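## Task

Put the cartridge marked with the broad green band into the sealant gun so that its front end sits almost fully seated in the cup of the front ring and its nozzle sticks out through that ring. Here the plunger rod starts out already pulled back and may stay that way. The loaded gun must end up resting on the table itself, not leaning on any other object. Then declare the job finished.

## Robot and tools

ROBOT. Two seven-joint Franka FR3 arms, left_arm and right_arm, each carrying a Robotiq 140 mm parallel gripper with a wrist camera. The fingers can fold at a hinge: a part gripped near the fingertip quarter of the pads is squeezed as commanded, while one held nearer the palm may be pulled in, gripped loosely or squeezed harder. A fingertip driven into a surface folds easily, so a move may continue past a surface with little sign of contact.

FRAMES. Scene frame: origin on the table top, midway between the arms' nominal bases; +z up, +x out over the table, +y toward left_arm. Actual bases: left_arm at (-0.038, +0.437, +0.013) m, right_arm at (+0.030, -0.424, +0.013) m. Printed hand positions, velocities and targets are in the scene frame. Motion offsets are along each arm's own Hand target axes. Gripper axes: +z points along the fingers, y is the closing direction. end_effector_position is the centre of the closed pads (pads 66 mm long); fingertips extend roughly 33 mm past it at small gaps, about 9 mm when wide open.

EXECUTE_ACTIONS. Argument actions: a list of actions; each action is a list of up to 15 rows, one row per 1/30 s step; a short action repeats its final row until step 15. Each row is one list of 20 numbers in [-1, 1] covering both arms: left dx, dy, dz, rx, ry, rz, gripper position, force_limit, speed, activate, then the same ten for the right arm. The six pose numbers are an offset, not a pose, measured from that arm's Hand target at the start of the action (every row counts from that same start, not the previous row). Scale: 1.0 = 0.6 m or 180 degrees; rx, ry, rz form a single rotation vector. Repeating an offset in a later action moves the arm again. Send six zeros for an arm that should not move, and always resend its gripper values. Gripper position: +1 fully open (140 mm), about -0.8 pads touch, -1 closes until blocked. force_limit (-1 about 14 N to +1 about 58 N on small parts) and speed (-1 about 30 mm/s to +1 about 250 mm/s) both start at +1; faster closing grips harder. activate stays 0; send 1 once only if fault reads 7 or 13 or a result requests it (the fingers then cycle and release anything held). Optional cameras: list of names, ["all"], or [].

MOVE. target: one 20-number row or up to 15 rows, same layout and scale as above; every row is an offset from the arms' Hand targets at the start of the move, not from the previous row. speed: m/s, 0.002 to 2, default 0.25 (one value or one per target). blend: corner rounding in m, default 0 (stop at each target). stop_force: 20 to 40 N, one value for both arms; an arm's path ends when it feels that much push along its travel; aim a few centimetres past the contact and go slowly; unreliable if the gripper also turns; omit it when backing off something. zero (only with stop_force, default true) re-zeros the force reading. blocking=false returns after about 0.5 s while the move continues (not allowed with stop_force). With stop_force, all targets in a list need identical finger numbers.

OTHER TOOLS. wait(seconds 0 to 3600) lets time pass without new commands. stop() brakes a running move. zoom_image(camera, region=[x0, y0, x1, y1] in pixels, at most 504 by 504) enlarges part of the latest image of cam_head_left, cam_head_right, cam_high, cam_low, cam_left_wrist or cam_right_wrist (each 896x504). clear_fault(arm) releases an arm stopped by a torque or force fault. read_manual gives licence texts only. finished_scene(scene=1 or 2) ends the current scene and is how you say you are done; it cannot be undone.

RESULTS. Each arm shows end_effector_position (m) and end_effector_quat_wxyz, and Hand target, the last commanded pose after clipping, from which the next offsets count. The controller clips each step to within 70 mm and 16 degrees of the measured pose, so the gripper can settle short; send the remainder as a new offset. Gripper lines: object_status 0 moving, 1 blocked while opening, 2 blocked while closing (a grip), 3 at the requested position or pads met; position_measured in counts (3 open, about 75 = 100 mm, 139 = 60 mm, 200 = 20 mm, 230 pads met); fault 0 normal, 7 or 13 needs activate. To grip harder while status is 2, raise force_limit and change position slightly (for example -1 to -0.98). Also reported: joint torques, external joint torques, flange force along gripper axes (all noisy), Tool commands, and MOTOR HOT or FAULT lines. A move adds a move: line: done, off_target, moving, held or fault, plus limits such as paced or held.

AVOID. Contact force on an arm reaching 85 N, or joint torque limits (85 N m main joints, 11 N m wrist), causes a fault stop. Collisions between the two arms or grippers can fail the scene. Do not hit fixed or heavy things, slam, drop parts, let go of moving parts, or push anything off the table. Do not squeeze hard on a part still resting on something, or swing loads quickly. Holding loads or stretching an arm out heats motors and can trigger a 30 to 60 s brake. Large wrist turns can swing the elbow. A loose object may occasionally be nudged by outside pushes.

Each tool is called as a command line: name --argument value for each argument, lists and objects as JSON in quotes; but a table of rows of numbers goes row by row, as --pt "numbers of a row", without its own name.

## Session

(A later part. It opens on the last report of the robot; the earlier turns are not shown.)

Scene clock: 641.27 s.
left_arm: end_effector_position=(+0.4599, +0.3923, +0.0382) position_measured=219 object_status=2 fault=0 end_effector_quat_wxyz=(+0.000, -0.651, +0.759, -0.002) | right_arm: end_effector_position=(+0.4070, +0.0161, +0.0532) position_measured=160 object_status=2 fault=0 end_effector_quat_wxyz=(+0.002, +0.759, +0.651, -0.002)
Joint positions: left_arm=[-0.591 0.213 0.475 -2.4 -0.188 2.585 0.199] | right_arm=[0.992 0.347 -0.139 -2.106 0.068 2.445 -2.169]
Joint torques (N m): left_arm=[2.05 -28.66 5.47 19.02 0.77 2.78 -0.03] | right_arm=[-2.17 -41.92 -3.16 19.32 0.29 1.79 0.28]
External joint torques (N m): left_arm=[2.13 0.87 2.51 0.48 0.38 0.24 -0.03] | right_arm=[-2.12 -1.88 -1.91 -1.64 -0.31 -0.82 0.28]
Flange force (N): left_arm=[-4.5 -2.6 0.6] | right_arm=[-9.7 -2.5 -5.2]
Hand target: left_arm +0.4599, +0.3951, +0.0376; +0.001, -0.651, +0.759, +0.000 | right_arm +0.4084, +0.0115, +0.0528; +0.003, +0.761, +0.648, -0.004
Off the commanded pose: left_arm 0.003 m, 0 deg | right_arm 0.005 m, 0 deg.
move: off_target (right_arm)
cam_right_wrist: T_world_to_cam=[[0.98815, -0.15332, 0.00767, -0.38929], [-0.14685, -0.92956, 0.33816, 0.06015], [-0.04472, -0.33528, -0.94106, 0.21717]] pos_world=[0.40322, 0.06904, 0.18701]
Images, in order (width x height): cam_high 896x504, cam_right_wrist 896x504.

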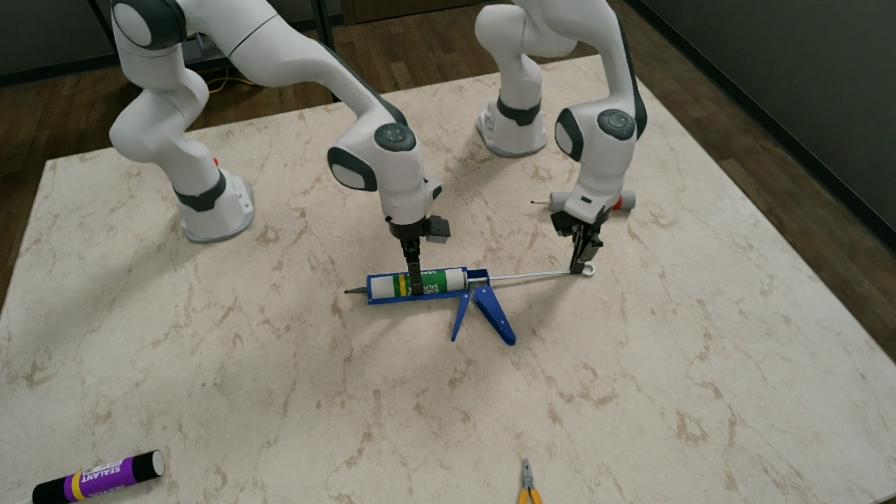

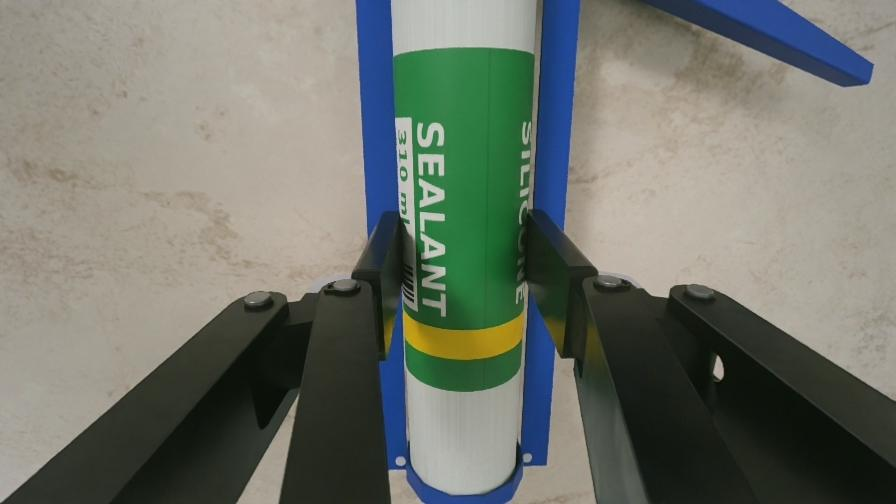

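move --pt "0 0 0 0 0 0 -1 -0.5 -1 0 0.006 0.003 0.003 0 0 0 -1 0 -1 0" --pt "0 0 0 0 0 0 -1 -0.5 -1 0 0.003 0.006 0.004 0 0 0 -1 0 -1 0" --pt "0 0 0 0 0 0 -1 -0.5 -1 0 0 0.004 0.004 0 0 0 -1 0 -1 0" --speed 0.02 --cameras '["cam_right_wrist"]'

zoom_image --camera "cam_right_wrist" --region '[395, 434, 535, 504]'

Scene clock: 649.13 s.
left_arm: end_effector_position=(+0.4600, +0.3932, +0.0383) position_measured=219 object_status=2 fault=0 end_effector_quat_wxyz=(+0.000, -0.652, +0.759, -0.002) | right_arm: end_effector_position=(+0.4096, +0.0165, +0.0530) position_measured=160 object_status=2 fault=0 end_effector_quat_wxyz=(+0.002, +0.760, +0.650, +0.000)
Joint positions: left_arm=[-0.591 0.213 0.477 -2.4 -0.188 2.585 0.199] | right_arm=[0.99 0.352 -0.14 -2.101 0.068 2.446 -2.169]
Joint torques (N m): left_arm=[1.58 -28.08 4.91 18.46 0.76 2.76 0.01] | right_arm=[-3.19 -39.92 -3.59 19.17 0.25 2.09 0.04]
External joint torques (N m): left_arm=[1.6 1.43 1.88 -0.1 0.37 0.21 0.01] | right_arm=[-3.28 0.28 -2.43 -1.81 -0.34 -0.53 0.04]
Flange force (N): left_arm=[-3.5 -2.1 2.4] | right_arm=[-7.1 1.7 -0.4]
Hand target: left_arm +0.4599, +0.3951, +0.0376; +0.001, -0.651, +0.759, +0.000 | right_arm +0.4107, +0.0111, +0.0504; +0.003, +0.761, +0.648, -0.004
Off the commanded pose: left_arm 0.002 m, 0 deg | right_arm 0.006 m, 0 deg.
move: off_target (right_arm)
cam_right_wrist: T_world_to_cam=[[0.98778, -0.15559, 0.00948, -0.39174], [-0.14965, -0.92955, 0.33697, 0.06224], [-0.04362, -0.33427, -0.94147, 0.21674]] pos_world=[0.40572, 0.06935, 0.1868]

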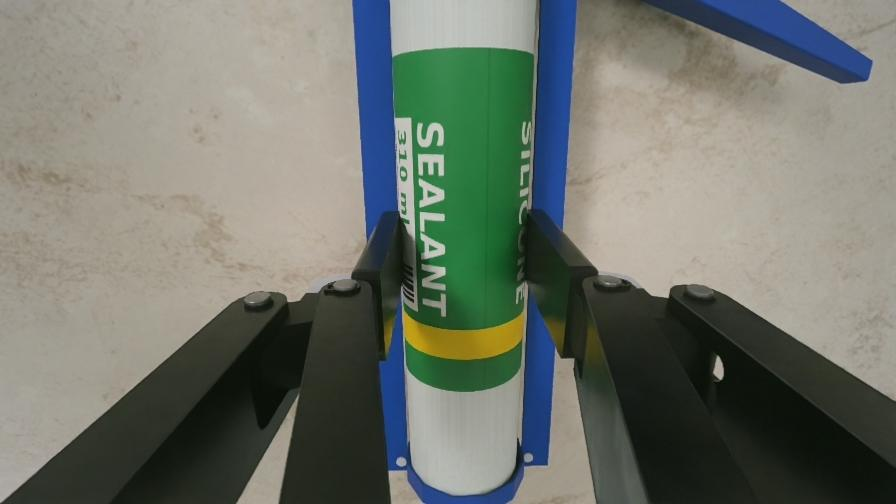

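Scaled by 3.600 from the camera's image (finer frame: 1280x720).

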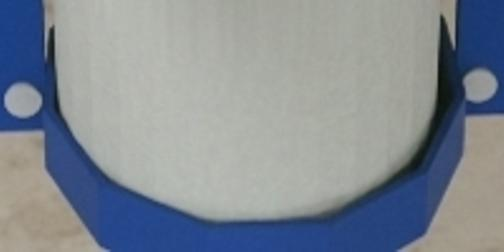

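move --target '[0,0,0,0,0,0,-1,-0.5,-1,0,0.007,-0.003,-0.003,0,0,0,-1,0,-1,0]' --speed 0.03

move --target '[0,0,0,0,0,0,-1,-0.5,-1,0,0,0,0,0,0,0,-0.18,0,-1,0]' --speed 0.03 --cameras '["cam_right_wrist","cam_low"]'

zoom_image --camera "cam_right_wrist" --region '[395, 434, 535, 504]'

zoom_image --camera "cam_low" --region '[440, 255, 520, 305]'

Scene clock: 661.13 s.
left_arm: end_effector_position=(+0.4600, +0.3932, +0.0383) position_measured=219 object_status=2 fault=0 end_effector_quat_wxyz=(+0.000, -0.652, +0.759, -0.002) | right_arm: end_effector_position=(+0.4097, +0.0167, +0.0530) position_measured=160 object_status=2 fault=0 end_effector_quat_wxyz=(+0.002, +0.760, +0.650, -0.002)
Joint positions: left_arm=[-0.591 0.213 0.477 -2.4 -0.188 2.585 0.199] | right_arm=[0.99 0.354 -0.14 -2.097 0.068 2.442 -2.169]
Joint torques (N m): left_arm=[1.17 -28.53 4.19 18.27 0.69 2.63 -0.01] | right_arm=[-0.84 -40.5 -1.76 22.54 0.78 2.41 0.42]
External joint torques (N m): left_arm=[1.13 0.96 1.1 -0.25 0.3 0.08 -0.01] | right_arm=[-0.84 -0.21 -0.52 1.57 0.18 -0.19 0.42]
Flange force (N): left_arm=[-2.2 -0.9 1.5] | right_arm=[4.8 3.6 -1.2]
Hand target: left_arm +0.4599, +0.3951, +0.0376; +0.001, -0.651, +0.759, +0.000 | right_arm +0.4096, +0.0156, +0.0522; +0.003, +0.761, +0.648, -0.004
Off the commanded pose: left_arm 0.002 m, 0 deg | right_arm 0.001 m, 0 deg.
move: done

Scene clock: 661.63 s.
left_arm: end_effector_position=(+0.4600, +0.3933, +0.0381) position_measured=219 object_status=2 fault=0 end_effector_quat_wxyz=(+0.000, -0.652, +0.759, -0.001) | right_arm: end_effector_position=(+0.4099, +0.0167, +0.0530) position_measured=151 object_status=3 fault=0 end_effector_quat_wxyz=(+0.003, +0.760, +0.650, -0.002)
Joint positions: left_arm=[-0.591 0.213 0.477 -2.4 -0.188 2.585 0.199] | right_arm=[0.99 0.354 -0.14 -2.096 0.068 2.442 -2.169]
Joint torques (N m): left_arm=[0.95 -28.73 4.09 18.58 0.67 2.64 -0.04] | right_arm=[-1.03 -40.93 -1.66 22.2 0.66 2.38 0.4]
External joint torques (N m): left_arm=[1.13 0.83 1.21 0.04 0.27 0.09 -0.04] | right_arm=[-0.93 -0.59 -0.33 1.2 0.06 -0.24 0.4]
Flange force (N): left_arm=[-2.3 -1.5 1.1] | right_arm=[2.8 2.5 -1.9]
Hand target: left_arm +0.4599, +0.3951, +0.0376; +0.001, -0.651, +0.759, +0.000 | right_arm +0.4096, +0.0156, +0.0522; +0.003, +0.761, +0.648, -0.004
Off the commanded pose: left_arm 0.002 m, 0 deg | right_arm 0.001 m, 0 deg.
move: done
cam_right_wrist: T_world_to_cam=[[0.9878, -0.15552, 0.0082, -0.39183], [-0.14906, -0.92888, 0.33907, 0.06211], [-0.04512, -0.33616, -0.94073, 0.21745]] pos_world=[0.40612, 0.06985, 0.18671]
Images, in order (width x height): cam_low 896x504, cam_right_wrist 896x504.

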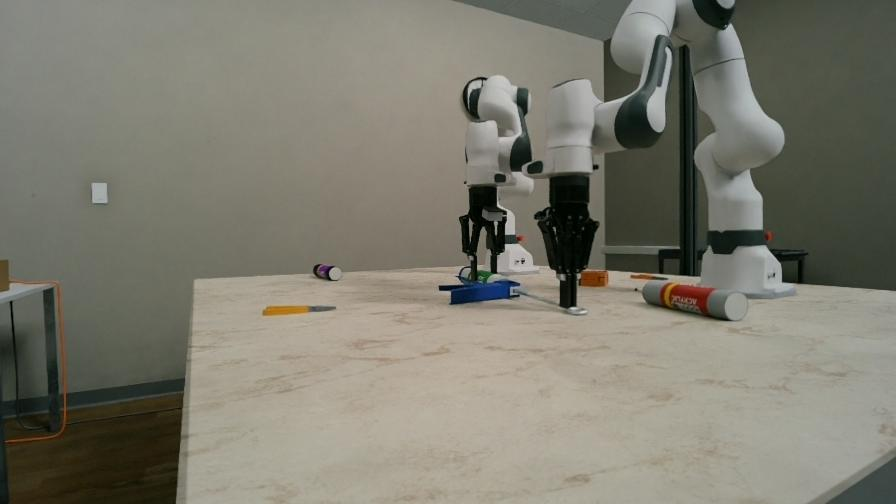

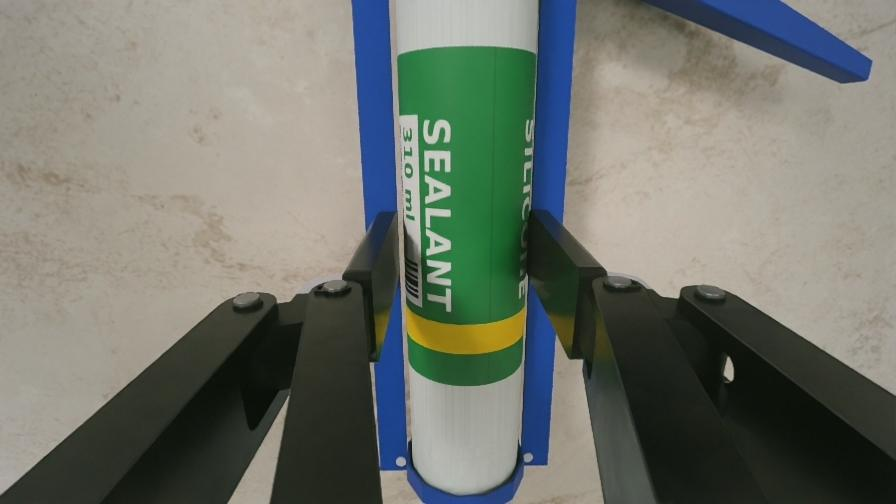

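Scaled by 3.600 from the camera's image (finer frame: 1280x720).

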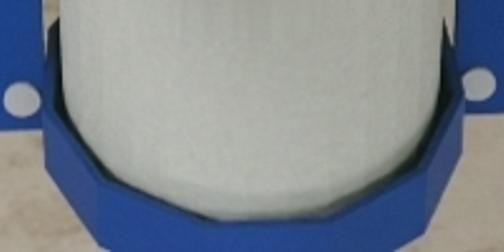

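Scaled by 6.300 from the camera's image (finer frame: 1280x720).

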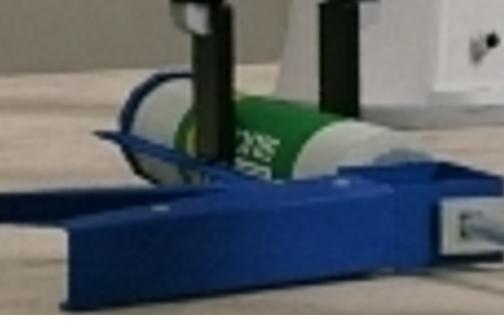

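move --target '[0,0,0,0,0,0,-1,-0.5,-1,0,0,0,-0.004,0,0,0,-0.18,0,-1,0]' --speed 0.03

move --target '[0,0,0,0,0,0,-1,-0.5,-1,0,0,0,0,0,0,0,-0.98,0,-1,0]' --speed 0.03 --cameras '["cam_right_wrist","cam_high"]'

zoom_image --camera "cam_right_wrist" --region '[395, 434, 535, 504]'

Scene clock: 670.43 s.
left_arm: end_effector_position=(+0.4600, +0.3933, +0.0381) position_measured=219 object_status=2 fault=0 end_effector_quat_wxyz=(+0.000, -0.652, +0.759, -0.001) | right_arm: end_effector_position=(+0.4095, +0.0162, +0.0535) position_measured=151 object_status=3 fault=0 end_effector_quat_wxyz=(+0.003, +0.760, +0.650, -0.003)
Joint positions: left_arm=[-0.591 0.213 0.477 -2.4 -0.188 2.585 0.199] | right_arm=[0.99 0.353 -0.141 -2.096 0.068 2.437 -2.169]
Joint torques (N m): left_arm=[1 -28.73 4.07 18.66 0.67 2.63 -0.03] | right_arm=[-0.8 -41.77 -1.87 22.24 0.55 2.31 0.45]
External joint torques (N m): left_arm=[1.1 0.79 1.12 0.1 0.27 0.08 -0.03] | right_arm=[-0.75 -1.47 -0.58 1.24 -0.05 -0.29 0.45]
Flange force (N): left_arm=[-2.2 -1.7 1.0] | right_arm=[1.2 1.2 -3.8]
Hand target: left_arm +0.4599, +0.3951, +0.0376; +0.001, -0.651, +0.759, +0.000 | right_arm +0.4096, +0.0156, +0.0546; +0.003, +0.761, +0.648, -0.004
Off the commanded pose: left_arm 0.002 m, 0 deg | right_arm 0.001 m, 0 deg.
move: done

Scene clock: 671.13 s.
left_arm: end_effector_position=(+0.4600, +0.3933, +0.0381) position_measured=219 object_status=2 fault=0 end_effector_quat_wxyz=(+0.000, -0.652, +0.759, -0.001) | right_arm: end_effector_position=(+0.4100, +0.0162, +0.0542) position_measured=161 object_status=0 fault=0 end_effector_quat_wxyz=(+0.003, +0.760, +0.649, -0.003)
Joint positions: left_arm=[-0.591 0.213 0.477 -2.4 -0.188 2.585 0.199] | right_arm=[0.99 0.352 -0.141 -2.095 0.068 2.437 -2.169]
Joint torques (N m): left_arm=[0.98 -28.64 4.09 18.27 0.67 2.61 -0.01] | right_arm=[-0.68 -41.13 -1.59 22.06 0.59 2.32 0.4]
External joint torques (N m): left_arm=[0.89 0.98 0.95 -0.34 0.28 0.05 0] | right_arm=[-0.79 -0.96 -0.45 1.12 -0.01 -0.27 0.4]
Flange force (N): left_arm=[-1.8 -0.7 1.5] | right_arm=[1.9 1.7 -2.7]
Hand target: left_arm +0.4599, +0.3951, +0.0376; +0.001, -0.651, +0.759, +0.000 | right_arm +0.4096, +0.0156, +0.0546; +0.003, +0.761, +0.648, -0.004
Off the commanded pose: left_arm 0.002 m, 0 deg | right_arm 0.001 m, 0 deg.
move: done
cam_right_wrist: T_world_to_cam=[[0.98766, -0.15645, 0.00724, -0.39189], [-0.14955, -0.92836, 0.34026, 0.06135], [-0.04652, -0.33715, -0.9403, 0.21893]] pos_world=[0.40642, 0.06946, 0.18782]
Images, in order (width x height): cam_high 896x504, cam_right_wrist 896x504.

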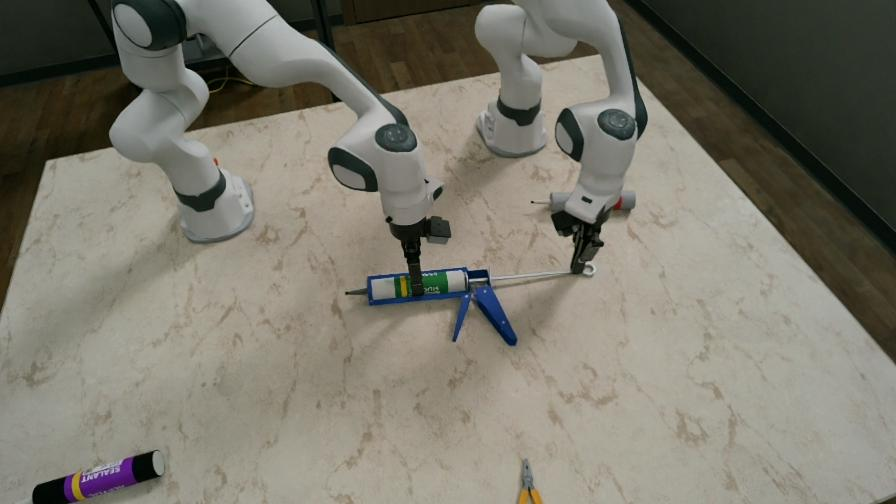

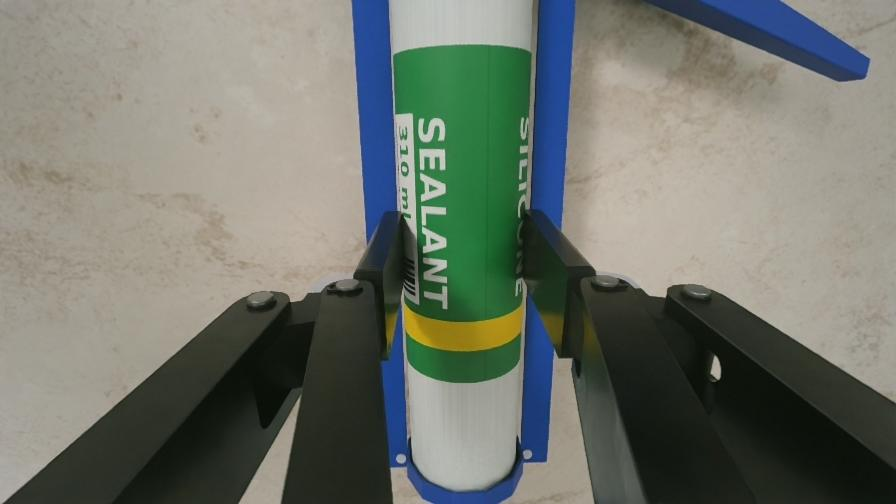

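Scaled by 3.600 from the camera's image (finer frame: 1280x720).

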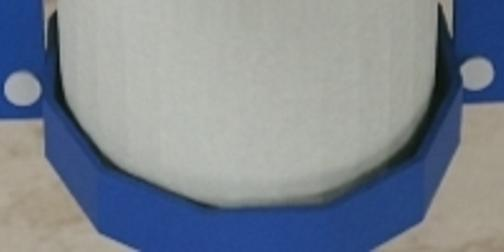

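move --pt "0 0 0 0 0 0 -1 -0.5 -1 0 0 0 -0.003 0 0 0 -0.98 0 -1 0" --pt "0 0 0 0 0 0 -1 -0.5 -1 0 -0.008 0 -0.003 0 0 0 -0.98 0 -1 0" --speed 0.02 --cameras '["cam_right_wrist","cam_high"]'

zoom_image --camera "cam_right_wrist" --region '[395, 434, 535, 504]'

zoom_image --camera "cam_high" --region '[340, 250, 420, 310]'

Scene clock: 675.80 s.
left_arm: end_effector_position=(+0.4597, +0.3917, +0.0380) position_measured=219 object_status=2 fault=0 end_effector_quat_wxyz=(+0.000, -0.650, +0.760, -0.001) | right_arm: end_effector_position=(+0.4075, +0.0139, +0.0555) position_measured=161 object_status=2 fault=0 end_effector_quat_wxyz=(+0.002, +0.760, +0.649, -0.003)
Joint positions: left_arm=[-0.592 0.213 0.475 -2.4 -0.188 2.585 0.199] | right_arm=[0.99 0.342 -0.142 -2.107 0.068 2.438 -2.169]
Joint velocities: left_arm=[within noise] | right_arm=[0 0 0.002 -0.002 0 0.003 0.001]
Joint torques (N m): left_arm=[2.64 -28.82 5.87 18.95 0.98 2.8 -0.02] | right_arm=[-2.17 -42.7 -3.13 20.7 0.21 1.76 0.26]
External joint torques (N m): left_arm=[2.71 0.84 2.89 0.32 0.58 0.24 -0.02] | right_arm=[-2.19 -2.61 -1.93 -0.44 -0.39 -0.86 0.26]
Flange force (N): left_arm=[-5.5 -1.7 0.0] | right_arm=[-7.3 -0.9 -6.9]
Hand target: left_arm +0.4599, +0.3951, +0.0376; +0.001, -0.651, +0.759, +0.000 | right_arm +0.4089, +0.0109, +0.0564; +0.003, +0.761, +0.648, -0.004
Off the commanded pose: left_arm 0.003 m, 0 deg | right_arm 0.003 m, 0 deg.
move: done
cam_right_wrist: T_world_to_cam=[[0.98769, -0.15631, 0.00591, -0.38976], [-0.14896, -0.92841, 0.34038, 0.05814], [-0.04772, -0.33707, -0.94027, 0.21984]] pos_world=[0.40412, 0.06716, 0.18922]
Images, in order (width x height): cam_high 896x504, cam_right_wrist 896x504.

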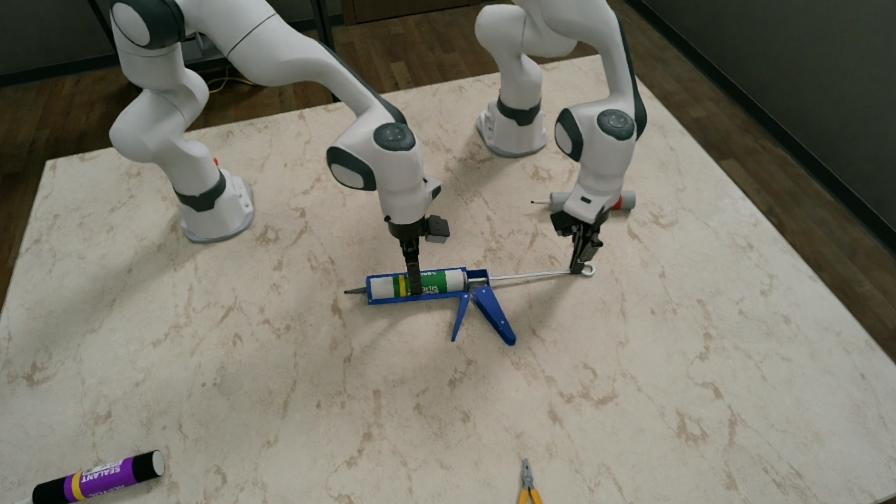

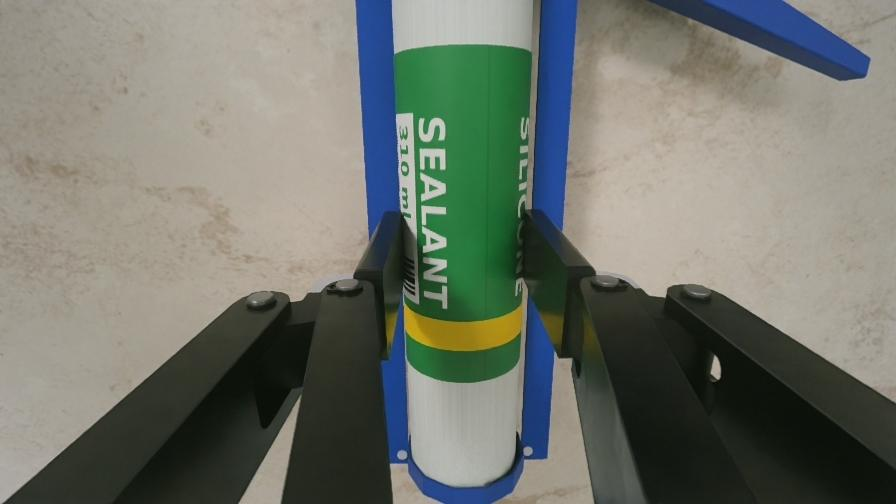

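Scaled by 3.600 from the camera's image (finer frame: 1280x720).

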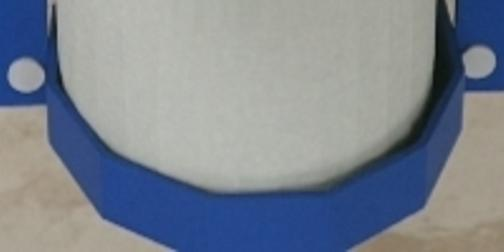

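Scaled by 6.300 from the camera's image (finer frame: 1280x720).

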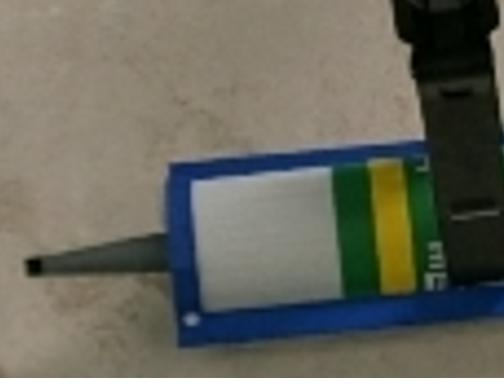

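move --pt "0 0 0 0 0 0 -1 -0.5 -1 0 0.008 0.004 -0.001 0 0 0 -0.98 0 -1 0" --pt "0 0 0 0 0 0 -1 -0.5 -1 0 0 0.004 -0.001 0 0 0 -0.98 0 -1 0" --speed 0.02 --cameras '["cam_right_wrist","cam_high"]'

zoom_image --camera "cam_right_wrist" --region '[395, 434, 535, 504]'

Scene clock: 682.30 s.
left_arm: end_effector_position=(+0.4597, +0.3920, +0.0379) position_measured=219 object_status=2 fault=0 end_effector_quat_wxyz=(+0.000, -0.651, +0.759, -0.001) | right_arm: end_effector_position=(+0.4090, +0.0140, +0.0561) position_measured=161 object_status=2 fault=0 end_effector_quat_wxyz=(+0.002, +0.761, +0.649, -0.003)
Joint positions: left_arm=[-0.593 0.214 0.476 -2.4 -0.188 2.584 0.199] | right_arm=[0.99 0.344 -0.143 -2.102 0.068 2.434 -2.169]
Joint velocities: left_arm=[within noise] | right_arm=[-0.001 -0.001 -0.001 -0.002 0.001 0.003 0.001]
Joint torques (N m): left_arm=[2.41 -28.85 5.7 18.94 0.97 2.79 0.01] | right_arm=[-2.54 -42.78 -3.13 20.76 0.22 1.9 0.07]
External joint torques (N m): left_arm=[2.59 0.59 2.83 0.46 0.57 0.26 0.01] | right_arm=[-2.6 -2.71 -1.95 -0.29 -0.39 -0.7 0.07]
Flange force (N): left_arm=[-5.3 -1.6 -0.5] | right_arm=[-7.6 -0.1 -6.7]
Hand target: left_arm +0.4599, +0.3951, +0.0376; +0.001, -0.651, +0.759, +0.000 | right_arm +0.4112, +0.0105, +0.0570; +0.003, +0.761, +0.648, -0.004
Off the commanded pose: left_arm 0.003 m, 0 deg | right_arm 0.004 m, 0 deg.
move: off_target (right_arm)
cam_right_wrist: T_world_to_cam=[[0.98746, -0.15775, 0.00615, -0.39117], [-0.15035, -0.92788, 0.34122, 0.0588], [-0.04812, -0.33786, -0.93996, 0.22052]] pos_world=[0.40571, 0.06736, 0.18962]
Images, in order (width x height): cam_high 896x504, cam_right_wrist 896x504.

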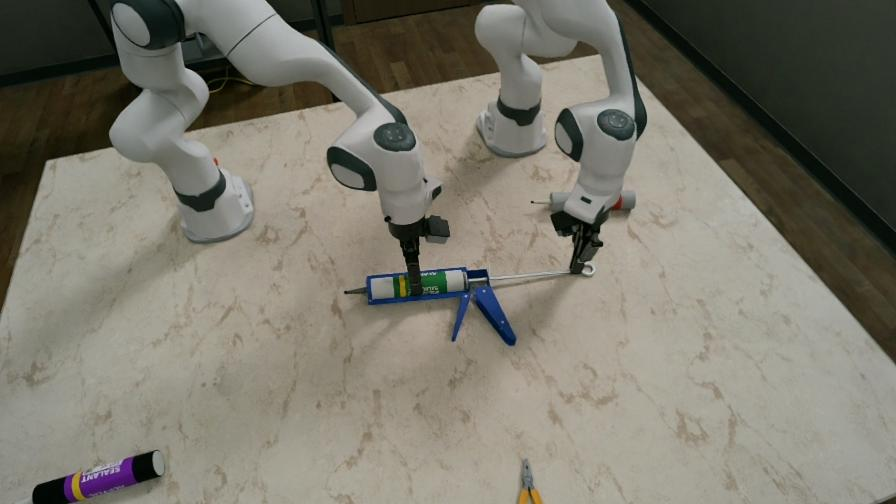

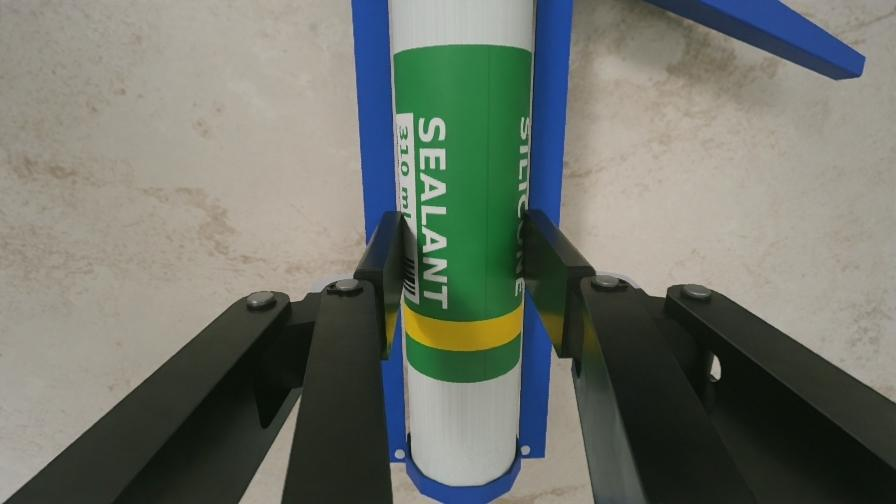

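Scaled by 3.600 from the camera's image (finer frame: 1280x720).

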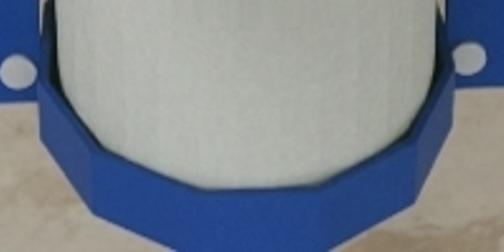

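move --pt "0 0 0 0 0 0 -1 -0.5 -1 0 0.004 0 0.004 0 0 0 -0.98 0 -1 0" --pt "0 0 0 0 0 0 -1 -0.5 -1 0 -0.004 0.001 0.006 0 0 0 -0.98 0 -1 0" --speed 0.02 --cameras '["cam_right_wrist","cam_high"]'

zoom_image --camera "cam_right_wrist" --region '[395, 434, 535, 504]'

zoom_image --camera "cam_high" --region '[340, 250, 420, 310]'

Scene clock: 688.00 s.
left_arm: end_effector_position=(+0.4596, +0.3917, +0.0379) position_measured=219 object_status=2 fault=0 end_effector_quat_wxyz=(+0.000, -0.650, +0.760, -0.001) | right_arm: end_effector_position=(+0.4097, +0.0134, +0.0545) position_measured=161 object_status=2 fault=0 end_effector_quat_wxyz=(+0.002, +0.761, +0.649, -0.001)
Joint positions: left_arm=[-0.593 0.214 0.476 -2.4 -0.188 2.584 0.199] | right_arm=[0.989 0.344 -0.143 -2.108 0.068 2.445 -2.17]
Joint torques (N m): left_arm=[2.66 -28.5 5.87 18.98 1.05 2.81 -0.06] | right_arm=[-3.48 -41.11 -3.71 19.42 0.13 1.8 -0.15]
External joint torques (N m): left_arm=[2.71 0.95 2.88 0.48 0.66 0.27 -0.06] | right_arm=[-3.55 -1.09 -2.53 -1.62 -0.46 -0.82 -0.15]
Flange force (N): left_arm=[-5.4 -2.4 0.1] | right_arm=[-9.3 1.1 -3.6]
Hand target: left_arm +0.4599, +0.3951, +0.0376; +0.001, -0.651, +0.759, +0.000 | right_arm +0.4114, +0.0080, +0.0534; +0.003, +0.761, +0.648, -0.004
Off the commanded pose: left_arm 0.003 m, 0 deg | right_arm 0.006 m, 0 deg.
move: off_target (right_arm)
cam_right_wrist: T_world_to_cam=[[0.98734, -0.15839, 0.00895, -0.39195], [-0.15206, -0.9288, 0.33796, 0.05976], [-0.04521, -0.33504, -0.94112, 0.21771]] pos_world=[0.40591, 0.06636, 0.1882]
Images, in order (width x height): cam_high 896x504, cam_right_wrist 896x504.

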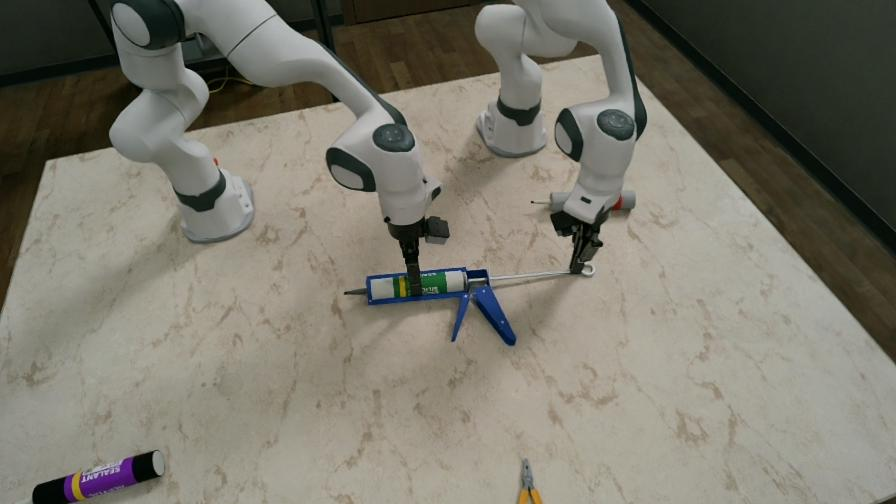

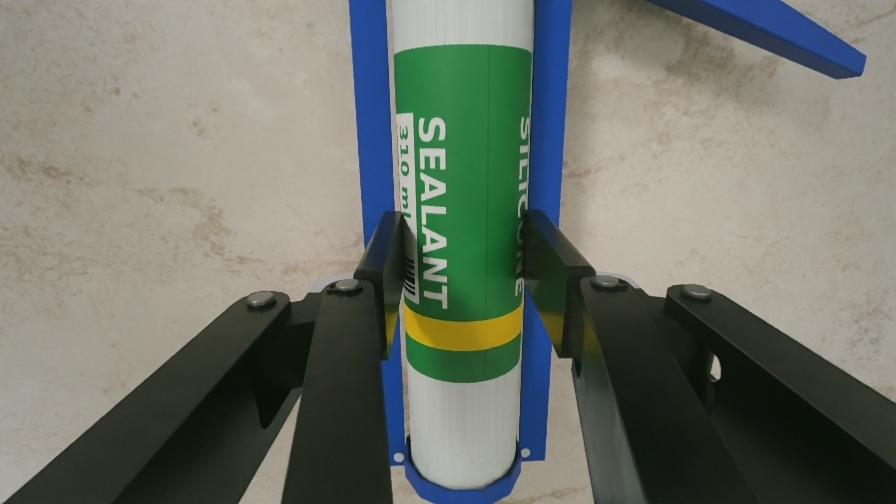

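Scaled by 3.600 from the camera's image (finer frame: 1280x720).

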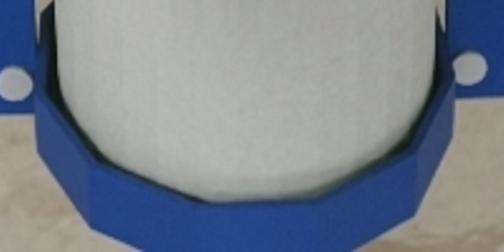

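Scaled by 6.300 from the camera's image (finer frame: 1280x720).

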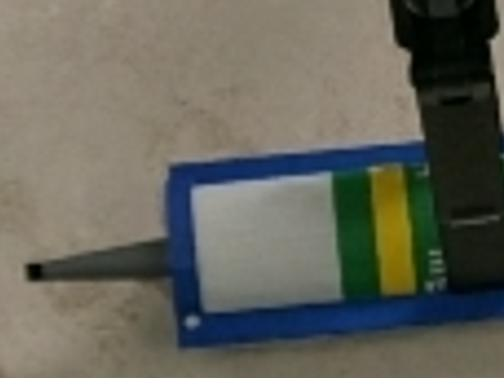

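move --target '[0,0,0,0,0,0,-1,-0.5,-1,0,-0.010,0,0.003,0,0,0,-0.98,0,-1,0]' --speed 0.015 --cameras '["cam_right_wrist","cam_high"]'

zoom_image --camera "cam_right_wrist" --region '[395, 434, 535, 504]'

zoom_image --camera "cam_high" --region '[340, 250, 420, 310]'

zoom_image --camera "cam_high" --region '[430, 250, 510, 310]'

Scene clock: 691.50 s.
left_arm: end_effector_position=(+0.4593, +0.3895, +0.0378) position_measured=219 object_status=2 fault=0 end_effector_quat_wxyz=(+0.000, -0.649, +0.761, -0.001) | right_arm: end_effector_position=(+0.4096, +0.0109, +0.0545) position_measured=161 object_status=2 fault=0 end_effector_quat_wxyz=(+0.002, +0.761, +0.649, +0.003)
Joint positions: left_arm=[-0.595 0.214 0.473 -2.4 -0.188 2.584 0.199] | right_arm=[0.987 0.334 -0.143 -2.126 0.068 2.461 -2.174]
Joint velocities: left_arm=[within noise] | right_arm=[0 -0.001 -0.001 -0.001 0 0.003 -0.003]
Joint torques (N m): left_arm=[3.97 -28.52 7.17 18.56 1.48 2.83 0.01] | right_arm=[-4.45 -40.52 -4.28 18.35 0.02 1.03 -0.24]
External joint torques (N m): left_arm=[4 1.05 4.17 0.04 1.08 0.29 0.01] | right_arm=[-4.49 -0.93 -3.12 -2.54 -0.58 -1.6 -0.25]
Flange force (N): left_arm=[-7.9 -0.5 -1.0] | right_arm=[-11.7 1.6 -4.8]
Hand target: left_arm +0.4599, +0.3951, +0.0376; +0.001, -0.651, +0.759, +0.000 | right_arm +0.4105, +0.0020, +0.0517; +0.003, +0.761, +0.648, -0.004
Off the commanded pose: left_arm 0.006 m, 0 deg | right_arm 0.009 m, 1 deg.
move: off_target (right_arm)
cam_right_wrist: T_world_to_cam=[[0.98747, -0.15727, 0.01274, -0.39254], [-0.15257, -0.93116, 0.33117, 0.05795], [-0.04022, -0.32896, -0.94349, 0.21501]] pos_world=[0.40512, 0.06296, 0.18867]
Images, in order (width x height): cam_high 896x504, cam_right_wrist 896x504.

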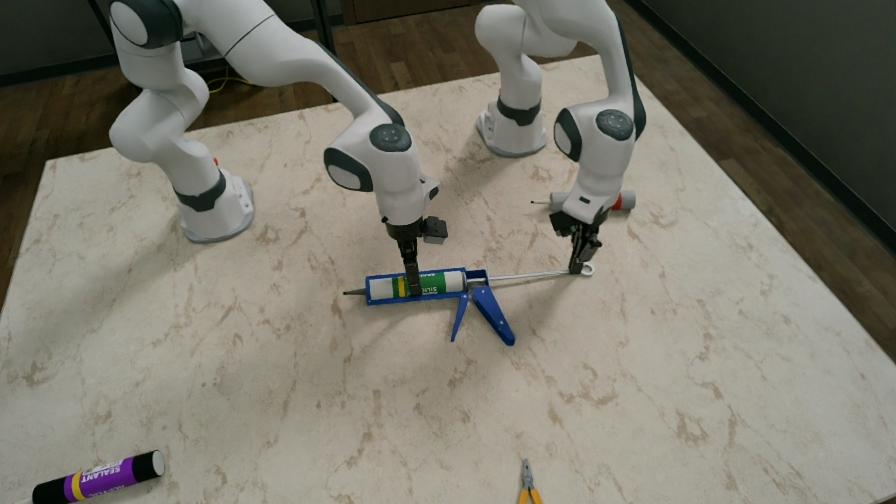

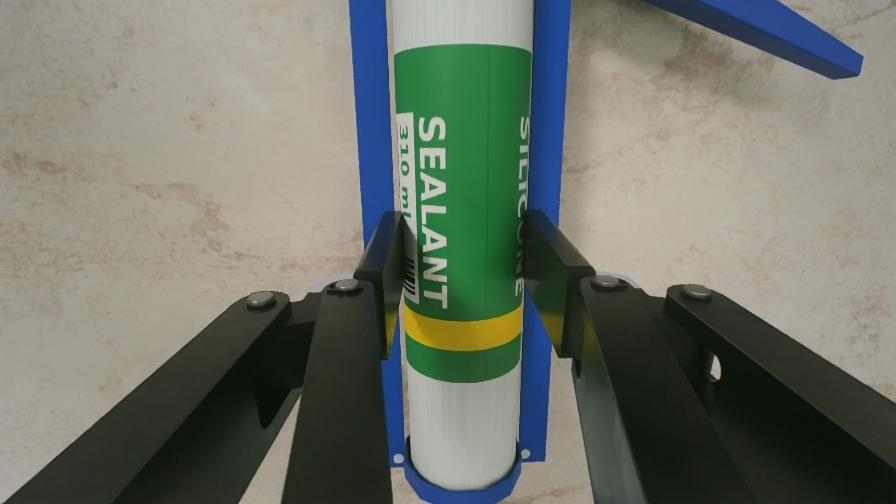

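Scaled by 3.600 from the camera's image (finer frame: 1280x720).

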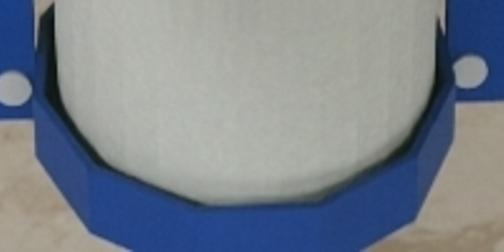

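Scaled by 6.300 from the camera's image (finer frame: 1280x720).

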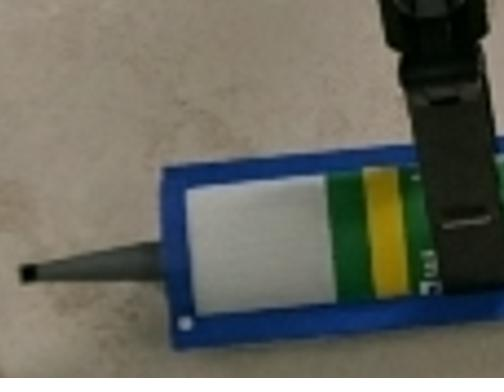

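Scaled by 6.300 from the camera's image (finer frame: 1280x720).

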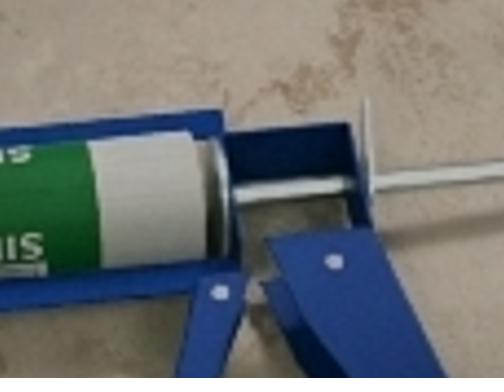

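move --target '[0,0,0,0,0,0,-1,-0.5,-1,0,0.014,0,-0.003,0,0,0,-0.98,0,-1,0]' --speed 0.04

move --pt "0 0 0 0 0 0 -1 -0.5 -1 0 0 0 0 0 0 0 -0.15 0 -1 0" --pt "0 0 0 0 0 0 -1 -0.5 -1 0 0 0 -0.15 0 0 0 -0.15 0 -1 0" --pt "0 0 0 0 0 0 -1 -0.5 -1 0 -0.08 0 -0.16 0 0 0 -0.15 0 -1 0" --speed 0.12 --cameras '["cam_right_wrist","cam_high","cam_low"]'

zoom_image --camera "cam_high" --region '[340, 250, 500, 310]'

zoom_image --camera "cam_low" --region '[440, 255, 520, 305]'

Scene clock: 704.10 s.
left_arm: end_effector_position=(+0.4596, +0.3915, +0.0379) position_measured=219 object_status=2 fault=0 end_effector_quat_wxyz=(+0.000, -0.650, +0.760, -0.001) | right_arm: end_effector_position=(+0.4116, +0.0131, +0.0544) position_measured=161 object_status=2 fault=0 end_effector_quat_wxyz=(+0.002, +0.760, +0.649, +0.000)
Joint positions: left_arm=[-0.593 0.214 0.476 -2.4 -0.188 2.584 0.199] | right_arm=[0.986 0.346 -0.143 -2.106 0.068 2.445 -2.174]
Joint torques (N m): left_arm=[1.84 -28.64 5.14 18.34 0.92 2.69 -0.05] | right_arm=[-1.37 -40.96 -1.9 22.36 0.53 2.11 0.2]
External joint torques (N m): left_arm=[1.88 0.97 2.12 -0.3 0.52 0.13 -0.05] | right_arm=[-1.28 -0.87 -0.58 1.39 -0.07 -0.5 0.2]
Flange force (N): left_arm=[-3.7 -0.1 0.4] | right_arm=[2.8 3.5 -3.0]
Hand target: left_arm +0.4599, +0.3951, +0.0376; +0.001, -0.651, +0.759, +0.000 | right_arm +0.4118, +0.0104, +0.0534; +0.003, +0.761, +0.648, -0.004
Off the commanded pose: left_arm 0.004 m, 0 deg | right_arm 0.003 m, 0 deg.
move: done

Scene clock: 707.03 s.
left_arm: end_effector_position=(+0.4597, +0.3920, +0.0380) position_measured=219 object_status=2 fault=0 end_effector_quat_wxyz=(+0.000, -0.651, +0.759, -0.001) | right_arm: end_effector_position=(+0.4027, -0.0358, +0.1493) position_measured=148 object_status=3 fault=0 end_effector_quat_wxyz=(+0.003, +0.764, +0.645, -0.006)
Joint positions: left_arm=[-0.593 0.214 0.477 -2.4 -0.188 2.584 0.199] | right_arm=[0.973 0.082 -0.177 -2.193 0.013 2.261 -2.175]
Joint velocities: left_arm=[within noise] | right_arm=[-0.001 -0.001 -0.001 0 0 0.001 -0.007]
Joint torques (N m): left_arm=[1.55 -28.62 4.87 18.28 0.8 2.69 0.01] | right_arm=[-1.1 -34.63 -0.43 23.12 0.48 2.9 -0.09]
External joint torques (N m): left_arm=[1.57 1.03 1.83 -0.35 0.41 0.12 0.01] | right_arm=[-0.9 -1.22 0.14 0.14 -0.23 0.3 -0.09]
Flange force (N): left_arm=[-3.3 -0.3 1.0] | right_arm=[-3.2 -1.0 -1.2]
Hand target: left_arm +0.4599, +0.3951, +0.0376; +0.001, -0.651, +0.759, +0.000 | right_arm +0.4043, -0.0361, +0.1499; +0.003, +0.761, +0.648, -0.004
Off the commanded pose: left_arm 0.003 m, 0 deg | right_arm 0.002 m, 0 deg.
move: done
cam_right_wrist: T_world_to_cam=[[0.986, -0.16671, 0.00302, -0.39263], [-0.15747, -0.92509, 0.34556, -0.01788], [-0.05481, -0.3412, -0.93839, 0.29336]] pos_world=[0.4004, 0.0181, 0.28265]
Images, in order (width x height): cam_high 896x504, cam_low 896x504, cam_right_wrist 896x504.

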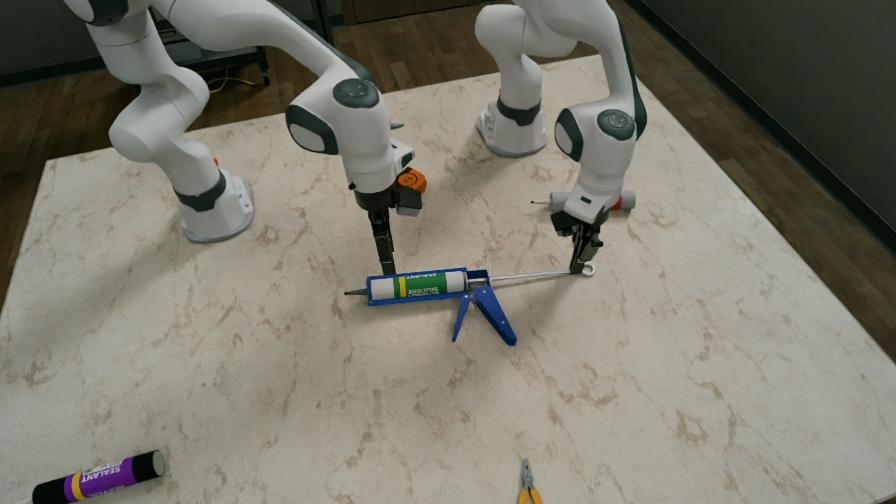

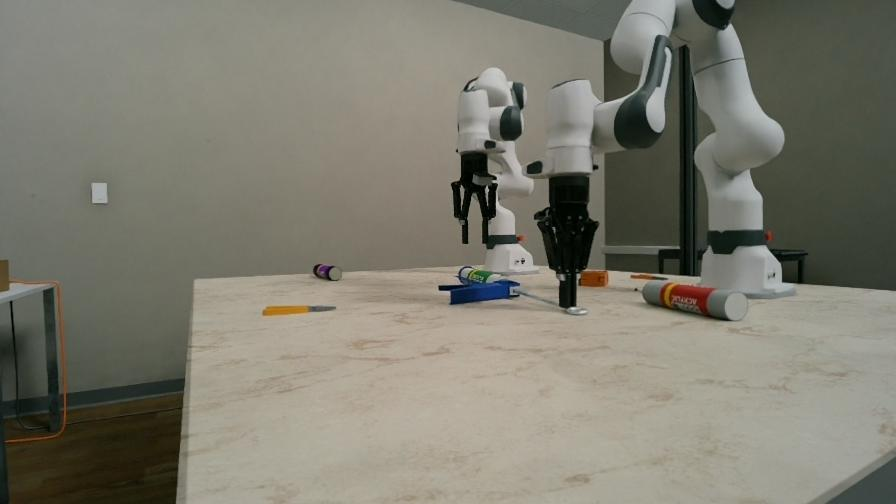

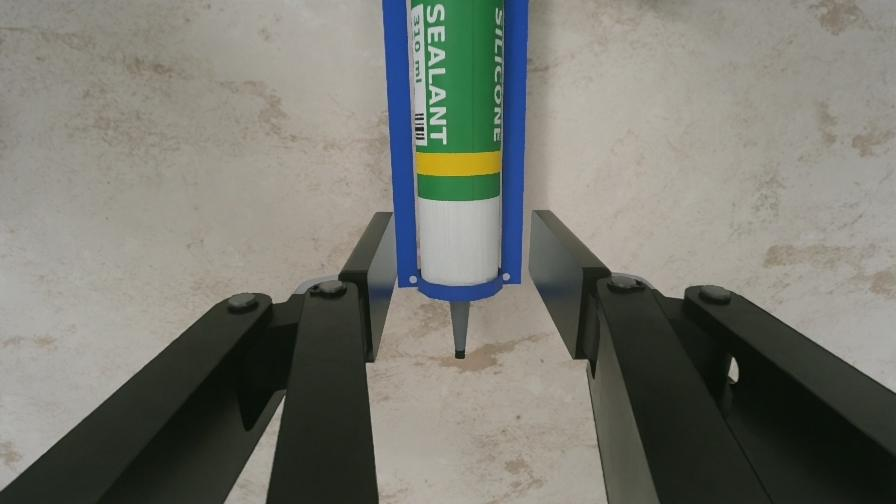

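Scaled by 3.150 from the camera's image (finer frame: 1280x720).

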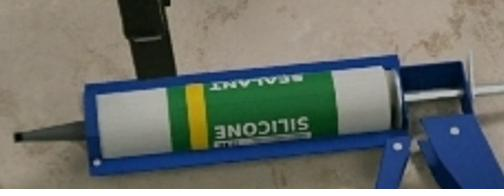

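Scaled by 6.300 from the camera's image (finer frame: 1280x720).

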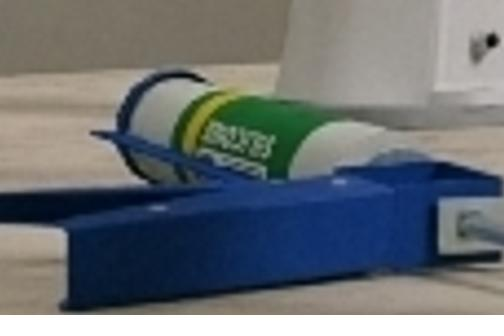

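zoom_image --camera "cam_right_wrist" --region '[395, 190, 525, 365]'

zoom_image --camera "cam_right_wrist" --region '[395, 255, 525, 315]'

Scaled by 2.880 from the camera's image (finer frame: 1280x720).

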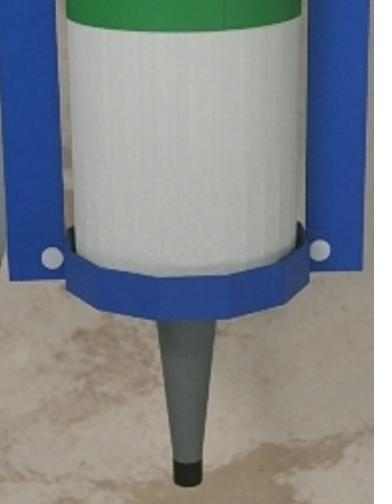

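Scaled by 3.877 from the camera's image (finer frame: 1280x720).

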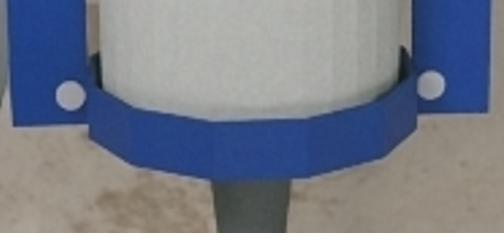

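move --target '[0,0,0,0,0,0,-1,-0.5,-1,0,0.26,0,0,0,0,0,-0.15,0,-1,0]' --speed 0.2 --cameras '["cam_right_wrist"]'

zoom_image --camera "cam_right_wrist" --region '[350, 150, 600, 350]'

Scene clock: 731.20 s.
left_arm: end_effector_position=(+0.4597, +0.3920, +0.0380) position_measured=219 object_status=2 fault=0 end_effector_quat_wxyz=(+0.000, -0.651, +0.759, -0.001) | right_arm: end_effector_position=(+0.4300, +0.1189, +0.1495) position_measured=148 object_status=3 fault=0 end_effector_quat_wxyz=(+0.004, +0.759, +0.652, -0.001)
Joint positions: left_arm=[-0.593 0.214 0.477 -2.4 -0.188 2.584 0.199] | right_arm=[1.036 0.465 -0.127 -1.64 0.058 2.098 -2.086]
Joint velocities: left_arm=[within noise] | right_arm=[0.001 0 0.001 0.001 -0.001 -0.003 0.006]
Joint torques (N m): left_arm=[1.54 -28.54 4.83 18.28 0.79 2.68 0] | right_arm=[-0.95 -47.09 -1.87 25.41 1.16 2.35 0.41]
External joint torques (N m): left_arm=[1.69 0.9 1.93 -0.2 0.39 0.14 0] | right_arm=[-0.78 -0.34 -0.33 1.25 0.37 -0.26 0.4]
Flange force (N): left_arm=[-3.5 -0.5 0.8] | right_arm=[5.0 3.1 -2.2]
Hand target: left_arm +0.4599, +0.3951, +0.0376; +0.001, -0.651, +0.759, +0.000 | right_arm +0.4292, +0.1179, +0.1483; +0.003, +0.761, +0.648, -0.004
Off the commanded pose: left_arm 0.003 m, 0 deg | right_arm 0.002 m, 1 deg.
move: done
cam_right_wrist: T_world_to_cam=[[0.98848, -0.15099, 0.01078, -0.3978], [-0.14565, -0.92933, 0.33931, 0.12577], [-0.04122, -0.33697, -0.94061, 0.3419]] pos_world=[0.42563, 0.17203, 0.2832]

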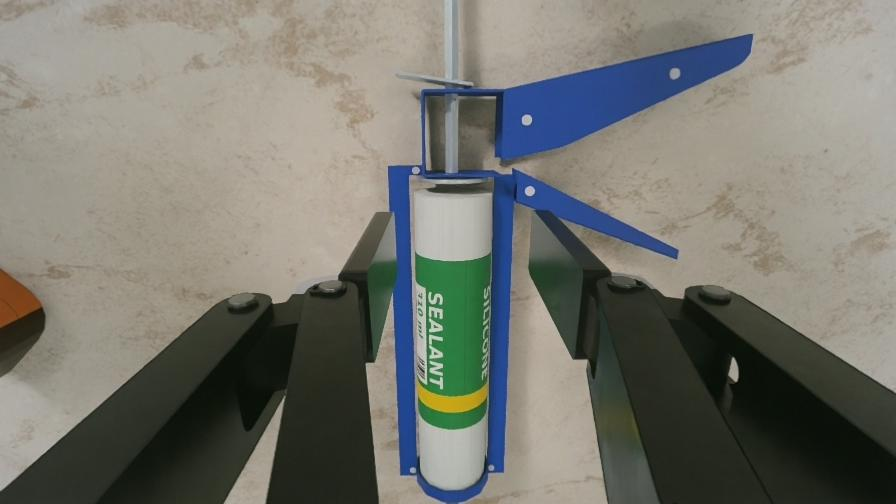

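Scaled by 2.016 from the camera's image (finer frame: 1280x720).

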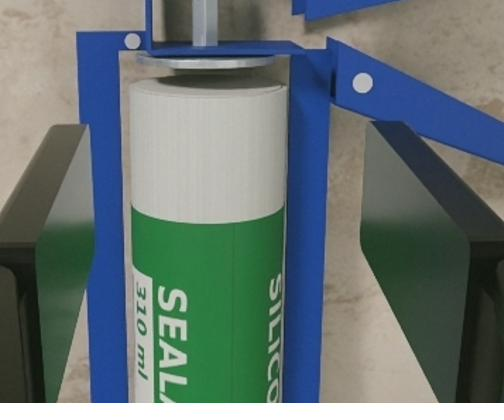

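zoom_image --camera "cam_right_wrist" --region '[400, 165, 510, 225]'

zoom_image --camera "cam_right_wrist" --region '[395, 414, 505, 504]'

Scaled by 4.582 from the camera's image (finer frame: 1280x720).

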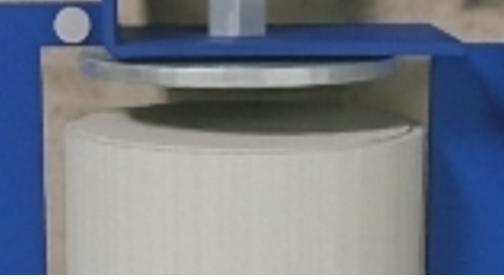

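Scaled by 4.582 from the camera's image (finer frame: 1280x720).

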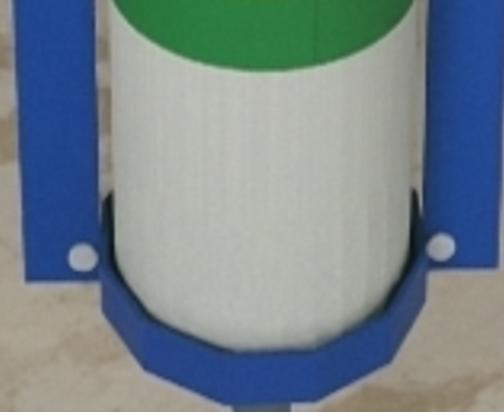

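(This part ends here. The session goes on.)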